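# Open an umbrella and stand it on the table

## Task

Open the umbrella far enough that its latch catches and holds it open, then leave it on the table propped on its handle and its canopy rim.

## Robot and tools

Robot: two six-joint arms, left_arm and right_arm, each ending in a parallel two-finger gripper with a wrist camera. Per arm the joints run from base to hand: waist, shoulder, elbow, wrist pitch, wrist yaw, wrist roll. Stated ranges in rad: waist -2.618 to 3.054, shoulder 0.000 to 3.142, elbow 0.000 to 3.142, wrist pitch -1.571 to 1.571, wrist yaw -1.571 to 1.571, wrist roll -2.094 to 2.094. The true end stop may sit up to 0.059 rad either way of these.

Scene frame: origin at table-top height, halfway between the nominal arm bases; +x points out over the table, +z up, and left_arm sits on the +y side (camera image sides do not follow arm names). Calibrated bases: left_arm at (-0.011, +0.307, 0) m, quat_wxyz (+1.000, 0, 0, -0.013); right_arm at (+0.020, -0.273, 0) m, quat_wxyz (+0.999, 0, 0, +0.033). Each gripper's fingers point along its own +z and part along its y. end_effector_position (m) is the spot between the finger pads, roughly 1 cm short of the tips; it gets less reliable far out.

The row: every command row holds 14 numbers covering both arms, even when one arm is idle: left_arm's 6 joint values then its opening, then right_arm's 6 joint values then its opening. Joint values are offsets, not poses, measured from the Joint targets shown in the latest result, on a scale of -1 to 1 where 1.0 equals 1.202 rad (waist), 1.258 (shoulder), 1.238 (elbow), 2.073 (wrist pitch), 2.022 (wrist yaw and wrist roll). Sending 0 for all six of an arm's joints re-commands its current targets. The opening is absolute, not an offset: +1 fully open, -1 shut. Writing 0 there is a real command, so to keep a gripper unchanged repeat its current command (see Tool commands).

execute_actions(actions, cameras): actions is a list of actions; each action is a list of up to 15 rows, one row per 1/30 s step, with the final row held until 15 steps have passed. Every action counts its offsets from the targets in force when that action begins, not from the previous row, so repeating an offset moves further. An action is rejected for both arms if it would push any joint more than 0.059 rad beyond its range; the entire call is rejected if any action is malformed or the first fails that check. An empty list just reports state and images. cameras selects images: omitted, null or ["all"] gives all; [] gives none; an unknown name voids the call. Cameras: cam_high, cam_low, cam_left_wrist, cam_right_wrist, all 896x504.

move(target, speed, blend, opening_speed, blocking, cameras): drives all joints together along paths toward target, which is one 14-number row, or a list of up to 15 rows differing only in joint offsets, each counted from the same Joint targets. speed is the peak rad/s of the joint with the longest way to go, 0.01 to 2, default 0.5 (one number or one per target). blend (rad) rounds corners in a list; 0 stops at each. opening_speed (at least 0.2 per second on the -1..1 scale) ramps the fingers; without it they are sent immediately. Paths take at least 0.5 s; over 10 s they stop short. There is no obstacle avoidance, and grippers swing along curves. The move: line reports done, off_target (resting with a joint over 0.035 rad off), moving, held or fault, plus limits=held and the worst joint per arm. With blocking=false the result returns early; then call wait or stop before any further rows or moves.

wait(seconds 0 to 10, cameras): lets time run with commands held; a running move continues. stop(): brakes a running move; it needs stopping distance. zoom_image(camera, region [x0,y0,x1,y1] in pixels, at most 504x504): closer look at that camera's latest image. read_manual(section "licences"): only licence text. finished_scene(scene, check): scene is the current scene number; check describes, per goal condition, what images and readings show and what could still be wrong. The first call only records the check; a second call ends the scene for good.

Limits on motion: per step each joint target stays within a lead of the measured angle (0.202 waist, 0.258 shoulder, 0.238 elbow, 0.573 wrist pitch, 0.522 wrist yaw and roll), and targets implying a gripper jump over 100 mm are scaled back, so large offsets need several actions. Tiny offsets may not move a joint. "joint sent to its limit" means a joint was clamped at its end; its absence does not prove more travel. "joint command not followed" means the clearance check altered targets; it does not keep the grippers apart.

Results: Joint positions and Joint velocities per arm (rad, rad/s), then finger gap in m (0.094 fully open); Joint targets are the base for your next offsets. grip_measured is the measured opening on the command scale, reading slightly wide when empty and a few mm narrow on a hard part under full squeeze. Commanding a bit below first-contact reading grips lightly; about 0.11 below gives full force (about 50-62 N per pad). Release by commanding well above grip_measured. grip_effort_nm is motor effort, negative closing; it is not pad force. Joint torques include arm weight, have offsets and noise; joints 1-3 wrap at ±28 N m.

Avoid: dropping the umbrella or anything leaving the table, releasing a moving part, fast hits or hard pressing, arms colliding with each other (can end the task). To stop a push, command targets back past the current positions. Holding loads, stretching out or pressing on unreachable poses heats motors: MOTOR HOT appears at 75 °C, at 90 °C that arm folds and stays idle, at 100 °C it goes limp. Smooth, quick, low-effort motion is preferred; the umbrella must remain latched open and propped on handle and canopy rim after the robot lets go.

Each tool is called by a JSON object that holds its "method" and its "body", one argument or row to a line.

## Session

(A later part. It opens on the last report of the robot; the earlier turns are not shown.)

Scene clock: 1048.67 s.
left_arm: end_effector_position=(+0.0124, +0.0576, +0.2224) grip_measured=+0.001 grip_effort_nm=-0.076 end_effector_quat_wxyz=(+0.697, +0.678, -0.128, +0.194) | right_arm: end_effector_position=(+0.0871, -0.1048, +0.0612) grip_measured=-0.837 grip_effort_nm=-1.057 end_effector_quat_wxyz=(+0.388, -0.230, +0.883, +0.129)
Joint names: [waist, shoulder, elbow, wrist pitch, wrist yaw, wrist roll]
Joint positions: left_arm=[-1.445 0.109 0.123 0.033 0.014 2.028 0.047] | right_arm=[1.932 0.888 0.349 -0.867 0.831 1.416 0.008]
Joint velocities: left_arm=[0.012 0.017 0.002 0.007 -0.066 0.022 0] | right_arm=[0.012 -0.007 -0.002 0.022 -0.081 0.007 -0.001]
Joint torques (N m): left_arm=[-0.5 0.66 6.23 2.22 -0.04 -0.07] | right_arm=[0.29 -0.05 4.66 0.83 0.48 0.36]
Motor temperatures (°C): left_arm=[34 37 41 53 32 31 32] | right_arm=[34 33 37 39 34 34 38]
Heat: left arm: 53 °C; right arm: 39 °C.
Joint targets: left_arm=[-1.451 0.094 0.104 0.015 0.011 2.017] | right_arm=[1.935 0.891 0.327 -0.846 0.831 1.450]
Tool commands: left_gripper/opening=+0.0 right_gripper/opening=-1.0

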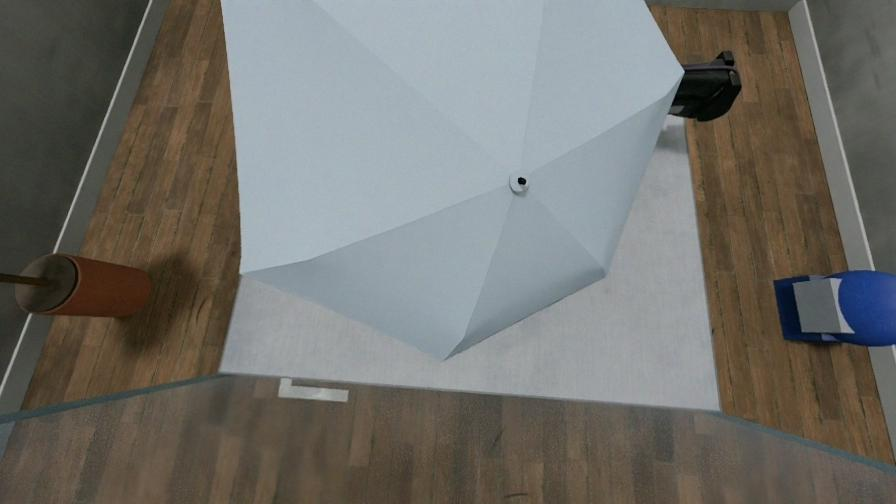

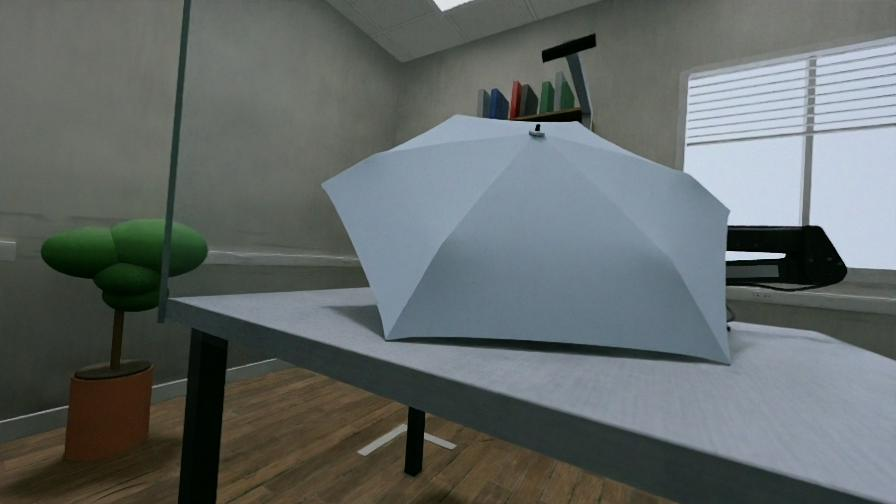

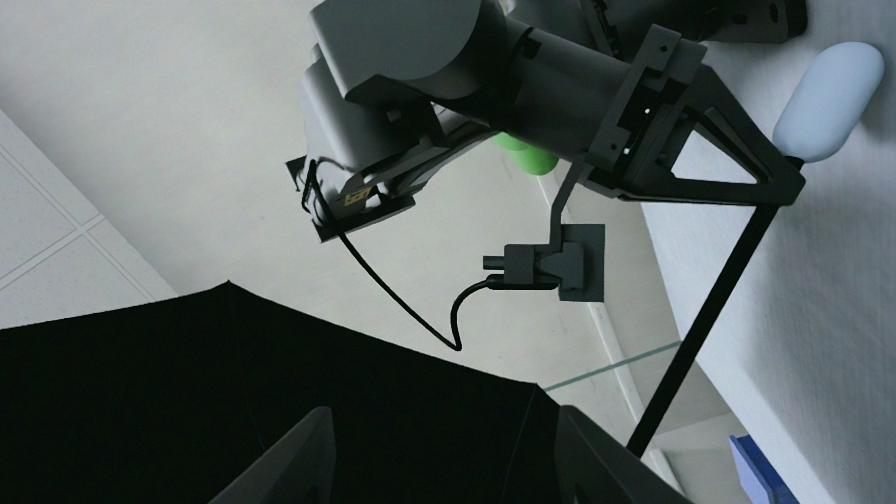

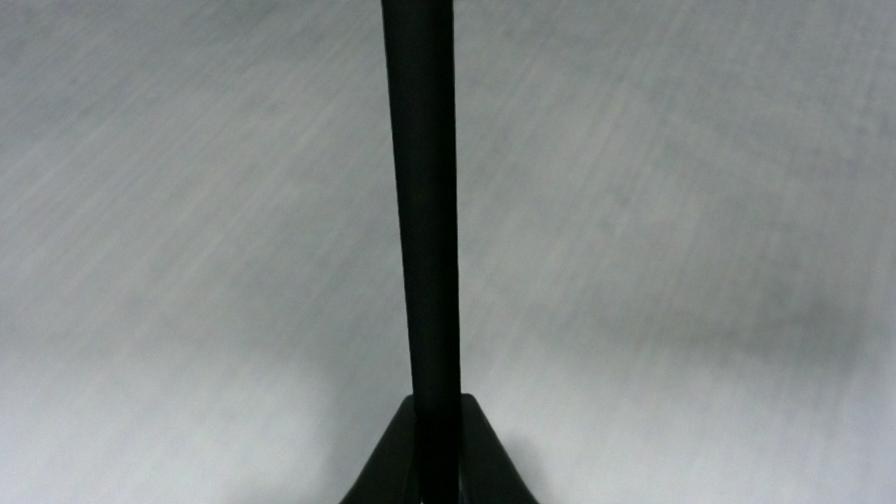

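{"method": "move", "body": {
  "target": [0, 0, 0, 0, 0, 0, 0, 0, 0.005, -0.0085, 0.0081, 0, 0, -1],
  "speed": 0.05,
  "cameras": ["cam_left_wrist"]
}}

Scene clock: 1060.97 s.
left_arm: end_effector_position=(+0.0124, +0.0576, +0.2224) grip_measured=+0.001 grip_effort_nm=-0.076 end_effector_quat_wxyz=(+0.697, +0.678, -0.128, +0.194) | right_arm: end_effector_position=(+0.0883, -0.1035, +0.0611) grip_measured=-0.837 grip_effort_nm=-1.062 end_effector_quat_wxyz=(+0.394, -0.228, +0.881, +0.132)
Joint names: [waist, shoulder, elbow, wrist pitch, wrist yaw, wrist roll]
Joint positions: left_arm=[-1.445 0.109 0.123 0.033 0.014 2.028 0.047] | right_arm=[1.932 0.893 0.342 -0.851 0.844 1.416 0.008]
Joint velocities: left_arm=[0.007 0.007 0.002 0.022 0.037 -0.022 0] | right_arm=[-0.002 -0.007 -0.022 -0.066 -0.022 0.037 -0.001]
Joint torques (N m): left_arm=[-0.49 0.69 6.22 2.22 -0.06 -0.07] | right_arm=[0.29 0.03 4.36 0.85 0.34 0.34]
Motor temperatures (°C): left_arm=[34 37 41 53 32 31 32] | right_arm=[34 33 37 39 34 34 38]
Heat: left arm: 53 °C; right arm: 39 °C.
Joint targets: left_arm=[-1.451 0.094 0.104 0.015 0.011 2.017] | right_arm=[1.935 0.897 0.317 -0.829 0.832 1.450]
move: done
Images, in order (width x height): cam_left_wrist 896x504.

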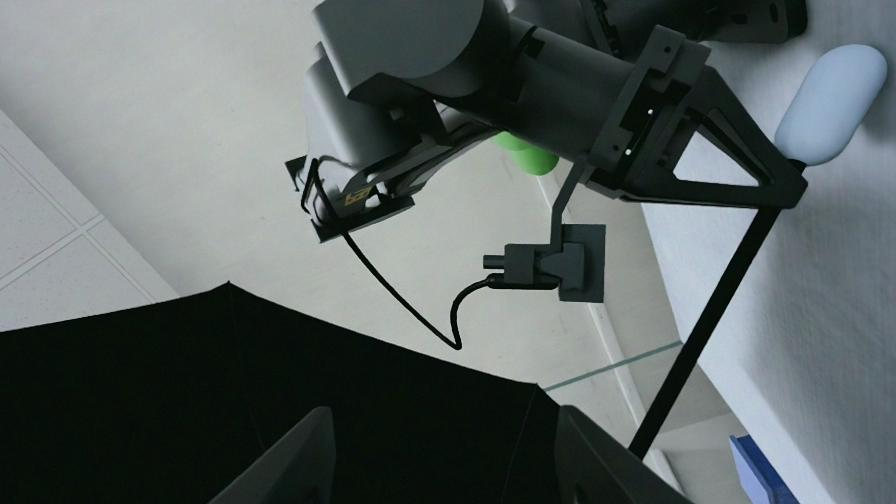

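{"method": "move", "body": {
  "target": [0, 0, 0, 0, 0, 0, 0, 0, 0, 0, 0, 0, 0, -0.6],
  "speed": 0.05,
  "opening_speed": 0.3
}}

Scene clock: 1064.33 s.
left_arm: end_effector_position=(+0.0124, +0.0576, +0.2224) grip_measured=+0.001 grip_effort_nm=-0.076 end_effector_quat_wxyz=(+0.697, +0.678, -0.128, +0.194) | right_arm: end_effector_position=(+0.0853, -0.1020, +0.0592) grip_measured=-0.602 grip_effort_nm=0.090 end_effector_quat_wxyz=(+0.384, -0.217, +0.887, +0.141)
Joint names: [waist, shoulder, elbow, wrist pitch, wrist yaw, wrist roll]
Joint positions: left_arm=[-1.445 0.109 0.123 0.033 0.014 2.028 0.047] | right_arm=[1.932 0.893 0.342 -0.839 0.827 1.439 0.019]
Joint velocities: left_arm=[-0.012 -0.007 -0.017 0.095 0.022 -0.022 0] | right_arm=[0.012 -0.017 -0.007 0.037 0.037 0.051 0]
Joint torques (N m): left_arm=[-0.49 0.69 6.23 2.22 -0.05 -0.07] | right_arm=[0.28 -0.01 4.38 0.76 0.52 0.11]
Motor temperatures (°C): left_arm=[34 37 41 53 32 31 32] | right_arm=[34 33 37 39 33 34 38]
Heat: left arm: 53 °C; right arm: 39 °C.
Joint targets: left_arm=[-1.451 0.094 0.104 0.015 0.011 2.017] | right_arm=[1.935 0.897 0.317 -0.829 0.831 1.450]
move: done

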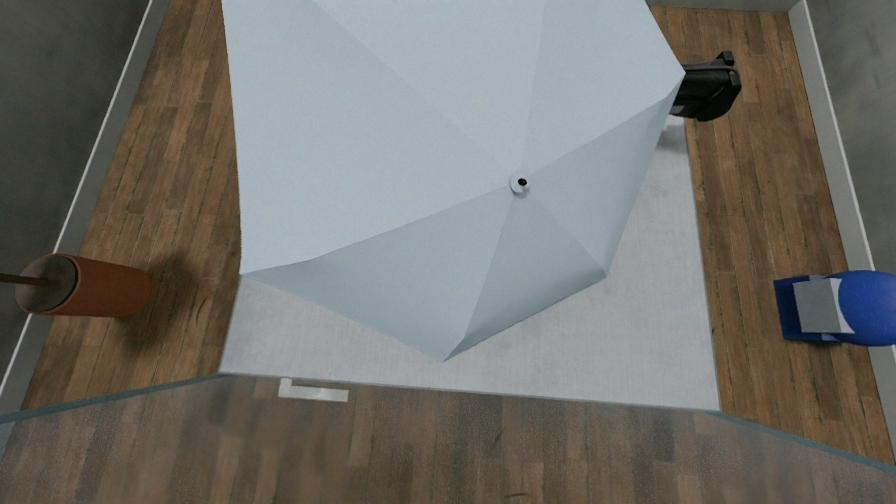

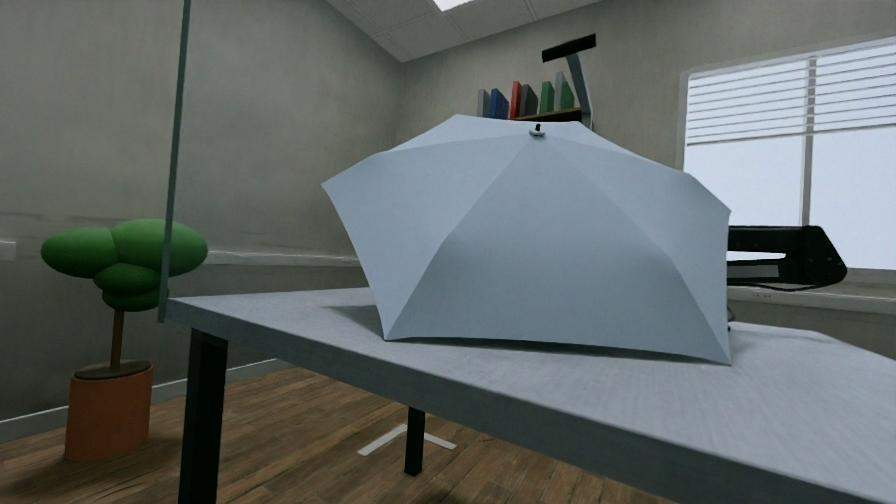

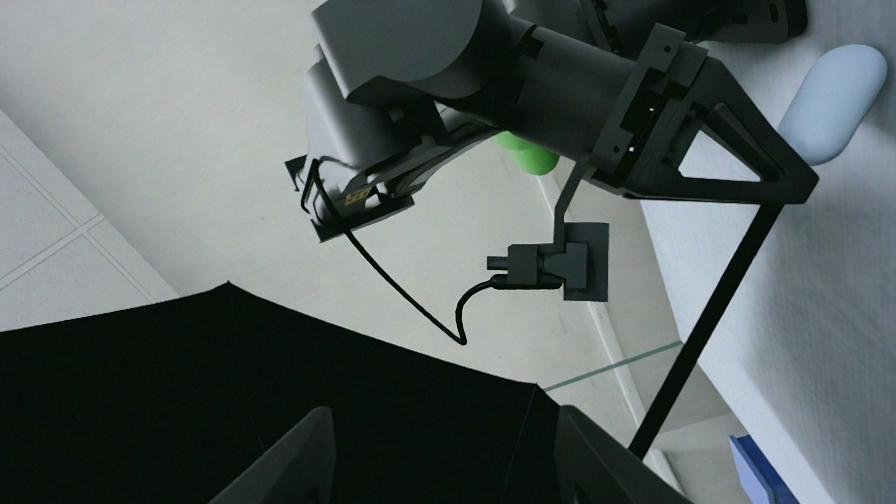

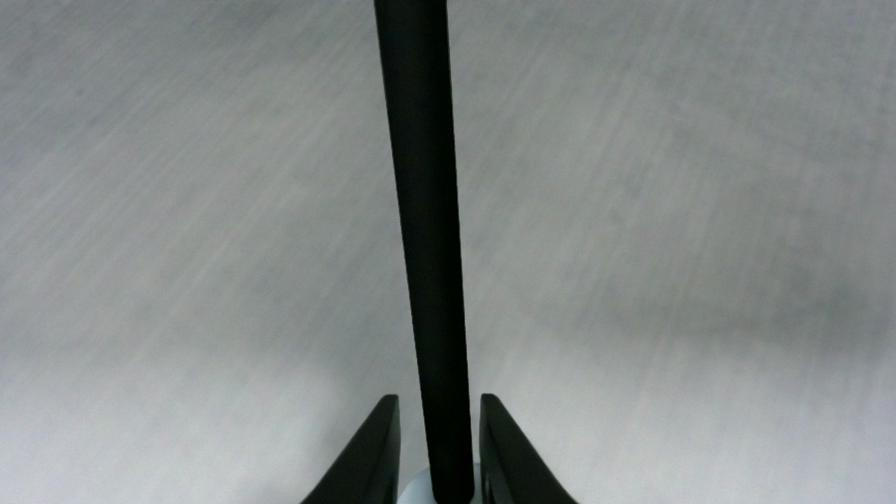

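{"method": "zoom_image", "body": {
  "camera": "cam_high",
  "region": [600, 20, 800, 180]
}}

{"method": "zoom_image", "body": {
  "camera": "cam_low",
  "region": [640, 160, 880, 380]
}}

Scaled by 2.520 from the camera's 896x504 image, which has a finer 1280x720 frame.

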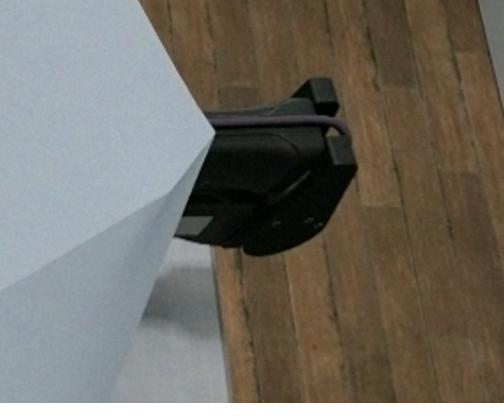

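Scaled by 2.100 from the camera's 896x504 image, which has a finer 1280x720 frame.

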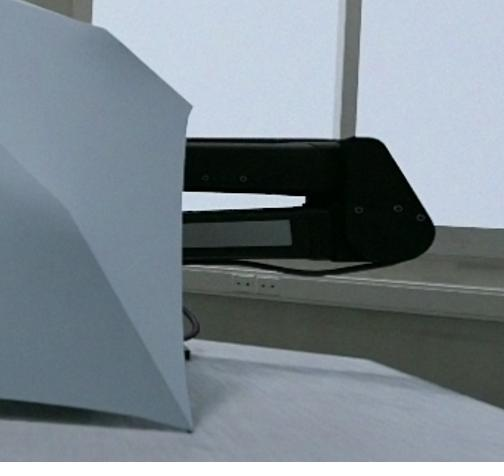

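{"method": "move", "body": {
  "target": [0, 0, 0, 0, 0, 0, 0, 0, 0, 0.036, 0, 0, 0, -0.1],
  "speed": 0.1,
  "opening_speed": 0.8,
  "cameras": ["cam_left_wrist", "cam_right_wrist"]
}}

Scene clock: 1108.73 s.
left_arm: end_effector_position=(+0.0124, +0.0576, +0.2224) grip_measured=+0.001 grip_effort_nm=-0.071 end_effector_quat_wxyz=(+0.697, +0.678, -0.128, +0.194) | right_arm: end_effector_position=(+0.0853, -0.1020, +0.0592) grip_measured=-0.102 grip_effort_nm=0.085 end_effector_quat_wxyz=(+0.383, -0.216, +0.887, +0.141)
Joint names: [waist, shoulder, elbow, wrist pitch, wrist yaw, wrist roll]
Joint positions: left_arm=[-1.445 0.109 0.123 0.033 0.014 2.028 0.047] | right_arm=[1.932 0.893 0.342 -0.839 0.827 1.44 0.042]
Joint velocities: left_arm=[-0.007 0.007 -0.017 -0.051 0.081 0.007 -0.001] | right_arm=[0.002 -0.007 0.007 -0.037 -0.007 0.066 0.001]
Joint torques (N m): left_arm=[-0.49 0.7 6.23 2.22 -0.05 -0.07] | right_arm=[0.29 0.01 8.23 0.75 0.53 0.11]
Motor temperatures (°C): left_arm=[34 36 41 53 32 31 31] | right_arm=[34 33 36 37 34 34 36]
Heat: left arm: 53 °C; right arm: 37 °C.
Joint targets: left_arm=[-1.451 0.094 0.104 0.015 0.011 2.017] | right_arm=[1.935 0.897 0.361 -0.829 0.831 1.450]
move: done
Images, in order (width x height): cam_left_wrist 896x504, cam_right_wrist 896x504.

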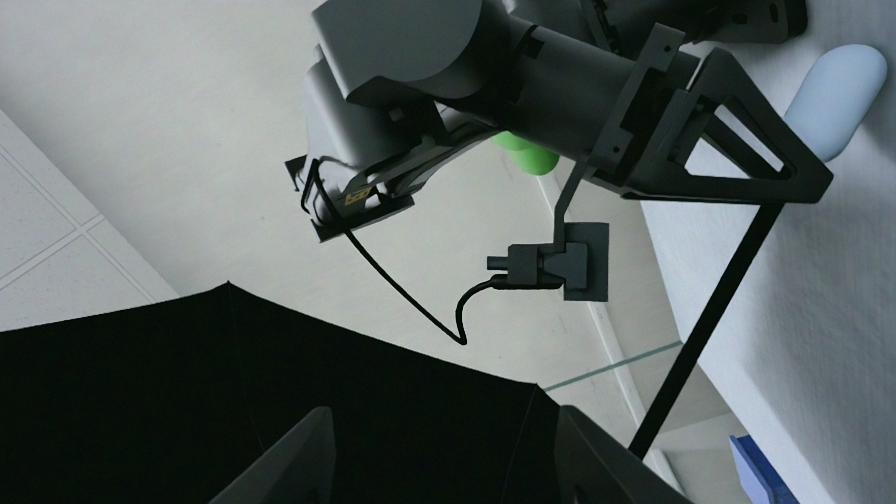

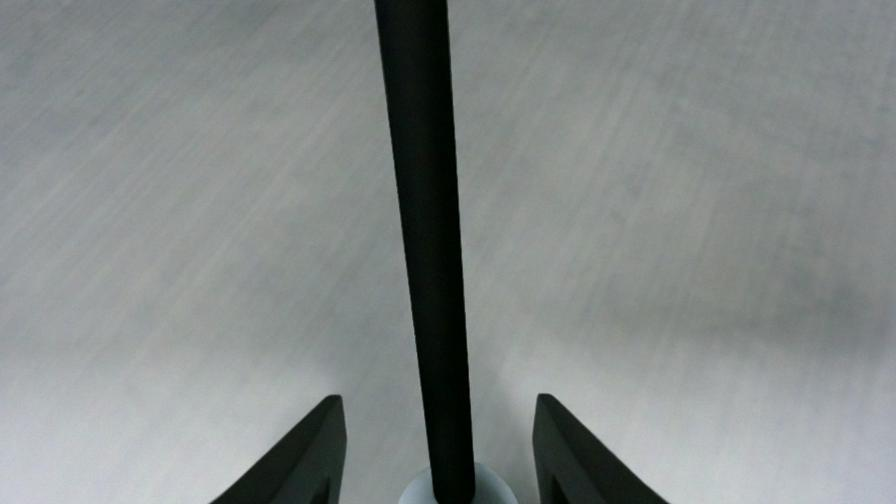

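{"method": "move", "body": {
  "target": [0, 0, 0, 0, 0, 0, 0, 0.1173, 0.0238, 0.0735, -0.0970, 0.0094, 0.1039, -0.1],
  "speed": 0.3,
  "cameras": ["cam_left_wrist", "cam_right_wrist"]
}}

Scene clock: 1113.40 s.
left_arm: end_effector_position=(+0.0124, +0.0576, +0.2224) grip_measured=+0.001 grip_effort_nm=-0.071 end_effector_quat_wxyz=(+0.697, +0.678, -0.128, +0.194) | right_arm: end_effector_position=(+0.0677, -0.1052, +0.0733) grip_measured=-0.102 grip_effort_nm=0.085 end_effector_quat_wxyz=(+0.372, -0.209, +0.891, +0.154)
Joint names: [waist, shoulder, elbow, wrist pitch, wrist yaw, wrist roll]
Joint positions: left_arm=[-1.445 0.109 0.123 0.033 0.014 2.028 0.047] | right_arm=[2.07 0.924 0.422 -1.006 0.827 1.649 0.042]
Joint velocities: left_arm=[0.002 0.002 -0.007 0.037 0.051 0.037 0.002] | right_arm=[-0.012 0.017 -0.002 -0.007 -0.022 -0.007 -0.001]
Joint torques (N m): left_arm=[-0.47 0.68 6.23 2.21 -0.05 -0.07] | right_arm=[0.57 -0.2 9.14 0.25 0.74 0.1]
Motor temperatures (°C): left_arm=[34 36 41 53 32 31 31] | right_arm=[34 33 37 37 34 34 36]
Heat: left arm: 53 °C; right arm: 37 °C.
Joint targets: left_arm=[-1.451 0.094 0.104 0.015 0.011 2.017] | right_arm=[2.076 0.927 0.452 -1.030 0.850 1.660]
move: done
Images, in order (width x height): cam_left_wrist 896x504, cam_right_wrist 896x504.

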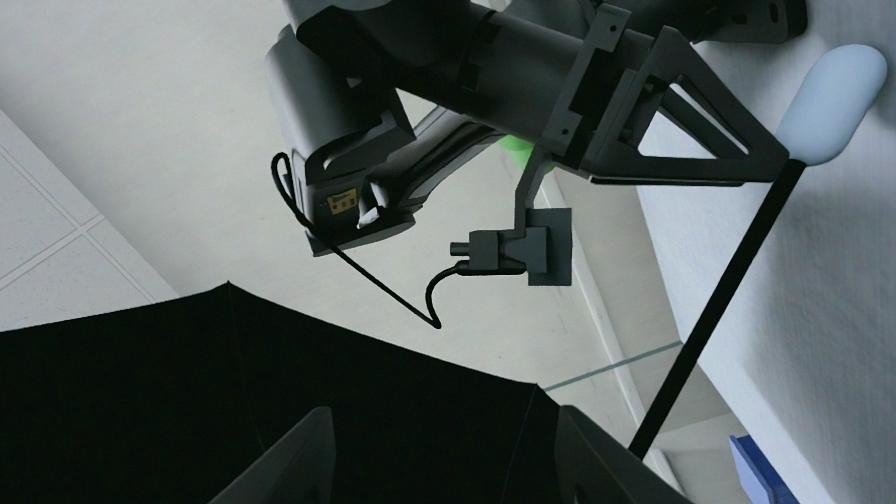

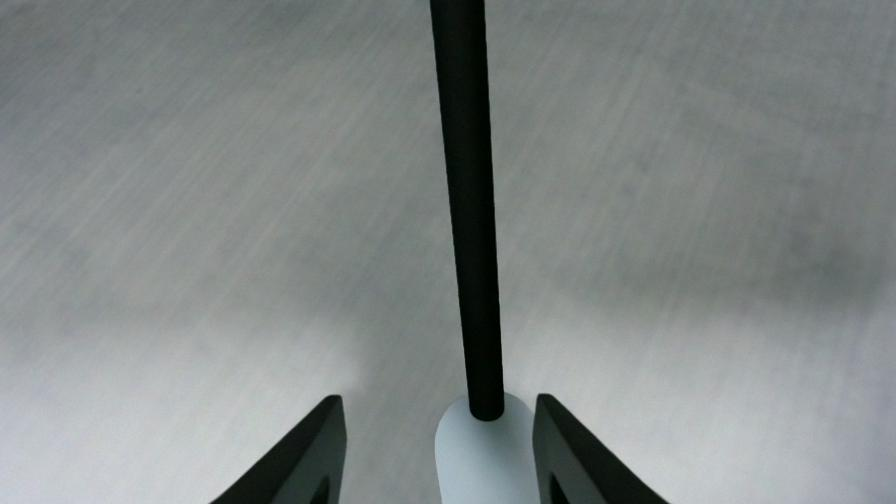

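{"method": "move", "body": {
  "target": [
    [0.12, 0, 0, 0, 0, 0, 0, 0.1747, 0.0604, 0.0759, -0.1331, -0.0025, 0.1533, -0.1],
    [0.25, 0, 0, 0, 0, 0, 0, 0.3852, 0.1415, 0.1850, -0.2050, -0.0495, 0.1558, -0.1]
  ],
  "speed": [0.4, 0.5],
  "blend": 0.06
}}

Scene clock: 1123.33 s.
left_arm: end_effector_position=(+0.0823, +0.0745, +0.2224) grip_measured=+0.001 grip_effort_nm=-0.071 end_effector_quat_wxyz=(+0.662, +0.690, -0.029, +0.292) | right_arm: end_effector_position=(+0.0085, -0.1257, +0.1108) grip_measured=-0.102 grip_effort_nm=0.085 end_effector_quat_wxyz=(+0.366, -0.341, +0.856, +0.128)
Joint names: [waist, shoulder, elbow, wrist pitch, wrist yaw, wrist roll]
Joint positions: left_arm=[-1.156 0.109 0.123 0.033 0.014 2.028 0.047] | right_arm=[2.533 1.1 0.654 -1.432 0.748 1.964 0.042]
Joint velocities: left_arm=[0.002 -0.012 -0.012 0.022 -0.007 -0.007 -0.001] | right_arm=[-0.002 0.017 -0.007 -0.066 0.037 0.007 0]
Joint torques (N m): left_arm=[0.57 0.69 6.23 2.22 -0.05 -0.07] | right_arm=[0.54 -0.77 8.34 -0.33 0.43 0.13]
Motor temperatures (°C): left_arm=[34 36 41 53 32 31 31] | right_arm=[34 33 38 37 34 34 36]
Heat: left arm: 53 °C; right arm: 38 °C.
Joint targets: left_arm=[-1.150 0.094 0.104 0.015 0.011 2.017] | right_arm=[2.539 1.106 0.681 -1.455 0.750 1.975]
move: done

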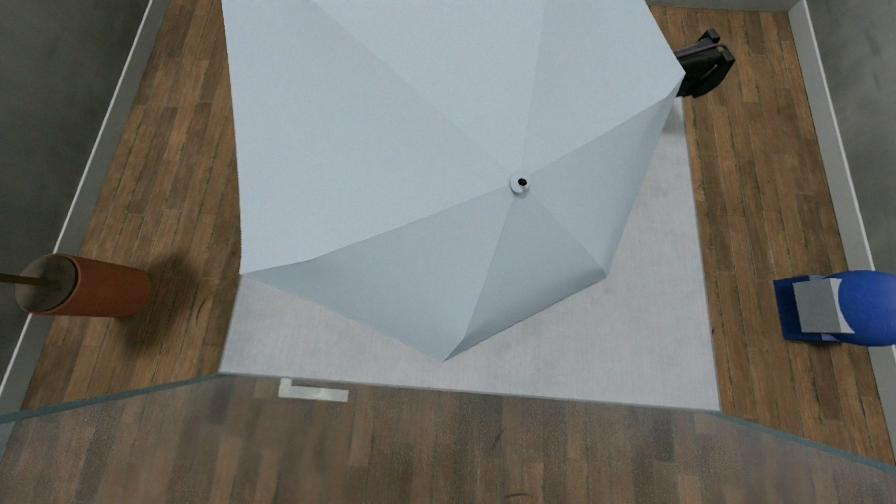

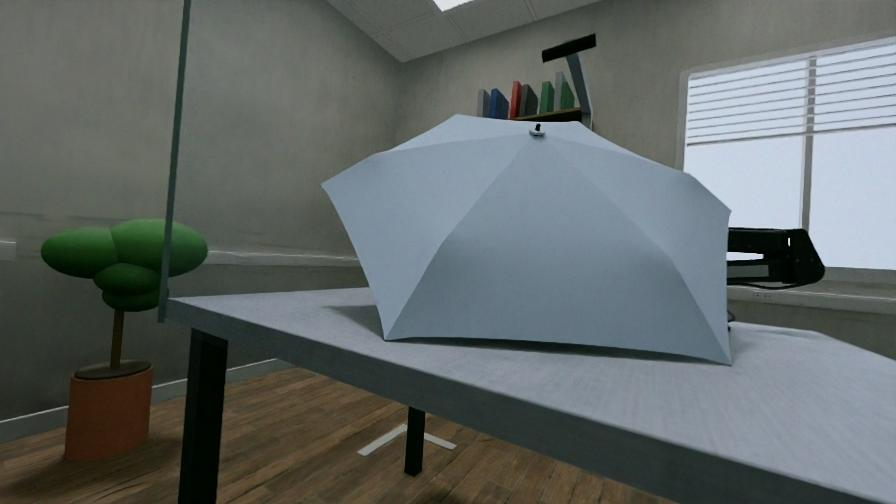

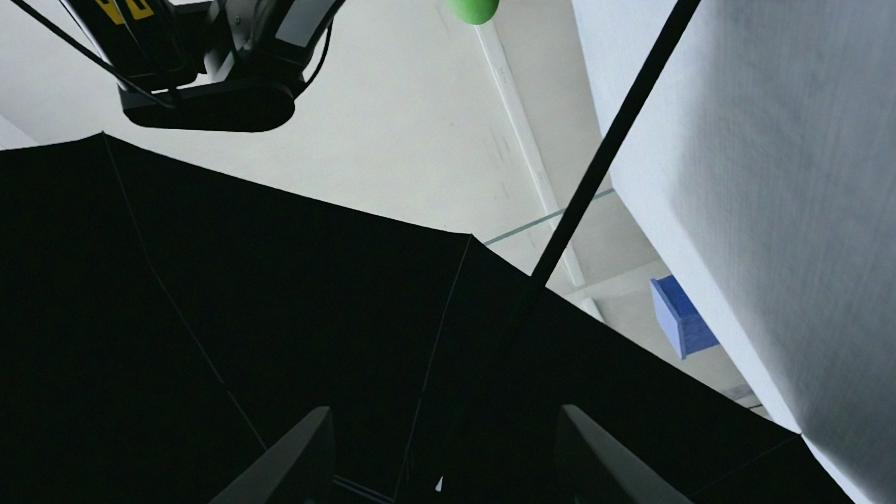

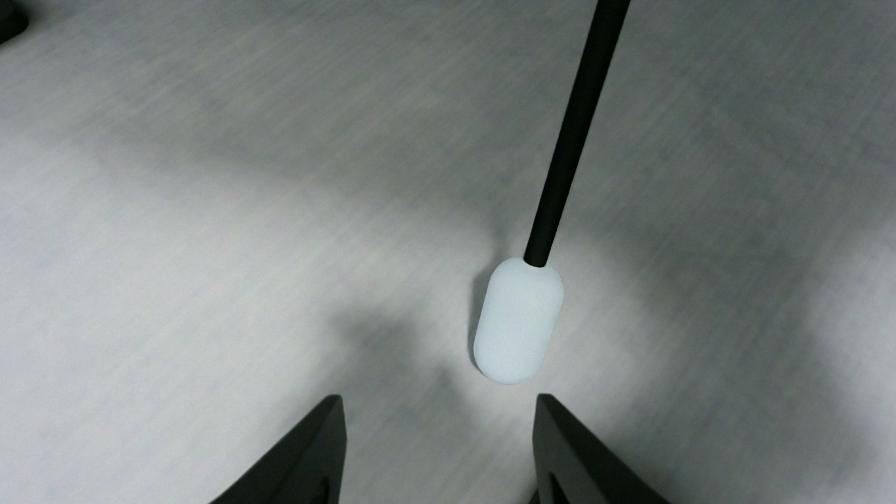

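{"method": "zoom_image", "body": {
  "camera": "cam_left_wrist",
  "region": [320, 250, 620, 504]
}}

{"method": "zoom_image", "body": {
  "camera": "cam_right_wrist",
  "region": [400, 180, 660, 420]
}}

{"method": "zoom_image", "body": {
  "camera": "cam_high",
  "region": [600, 10, 800, 160]
}}

{"method": "zoom_image", "body": {
  "camera": "cam_low",
  "region": [320, 250, 760, 400]
}}

Scaled by 1.680 from the camera's 896x504 image, which has a finer 1280x720 frame.

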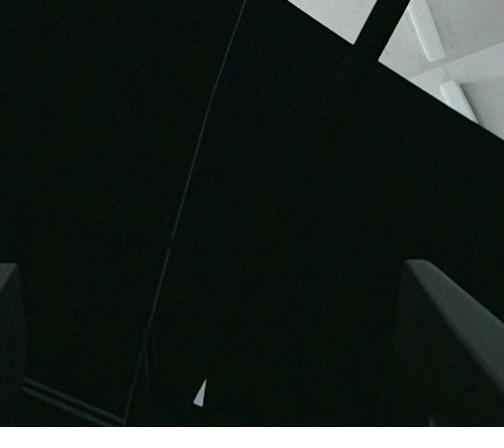

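Scaled by 1.938 from the camera's 896x504 image, which has a finer 1280x720 frame.

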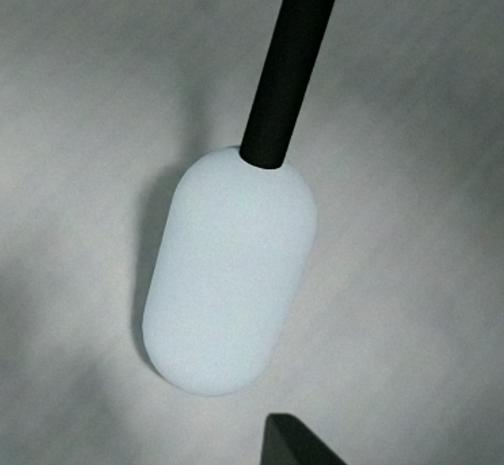

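Scaled by 2.520 from the camera's 896x504 image, which has a finer 1280x720 frame.

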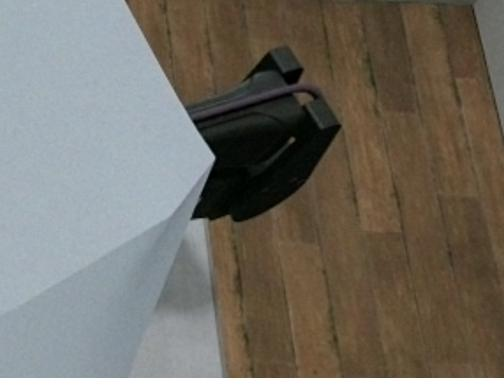

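Scaled by 1.145 from the camera's 896x504 image, which has a finer 1280x720 frame.

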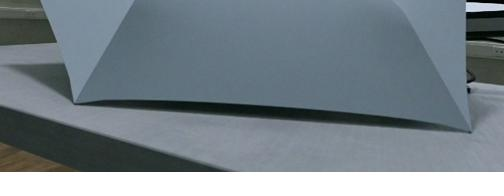

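{"method": "finished_scene", "body": {
  "scene": 1,
  "check": "Open + latched: cam_high/cam_low show canopy fully taut with 7 ribs spread; left wrist cam shows white latch wedge popped out on handle side of the runner, and the runner has stayed up since the left gripper released it (with the umbrella tilted, unheld). It could be missed if runner were just short of the latch, but the wedge is visible and nothing has moved. Resting on handle: right wrist cam shows handle lying on the table with contact shadow at lower end; after releasing, it did not move (z stopped decreasing before release, elbow torque dropped). Resting on canopy edge: cam_low shows two rim tips touching the table, cam_high shows both tips well inside the table edge. Robot clear: right gripper ~8 cm from the shaft, nothing touching; left arm folded below the rim, rotated away from canopy, torques unaffected. On the table: all contacts inside table edges."
}}

This call ended nothing. Check each condition that your pictures could not show: look closer or test it, and mend what is not met. Then call finished_scene again.

{"method": "finished_scene", "body": {
  "scene": 1,
  "check": "Re-examined: latch wedge visible on the handle side of the runner, canopy fully taut and unchanged in cam_high/cam_low after release and during >20 s unheld; handle on table (contact shadow), two rim tips on table inside the edges; both arms clear of shaft, handle and canopy."
}}

The scene is finished: the task was done.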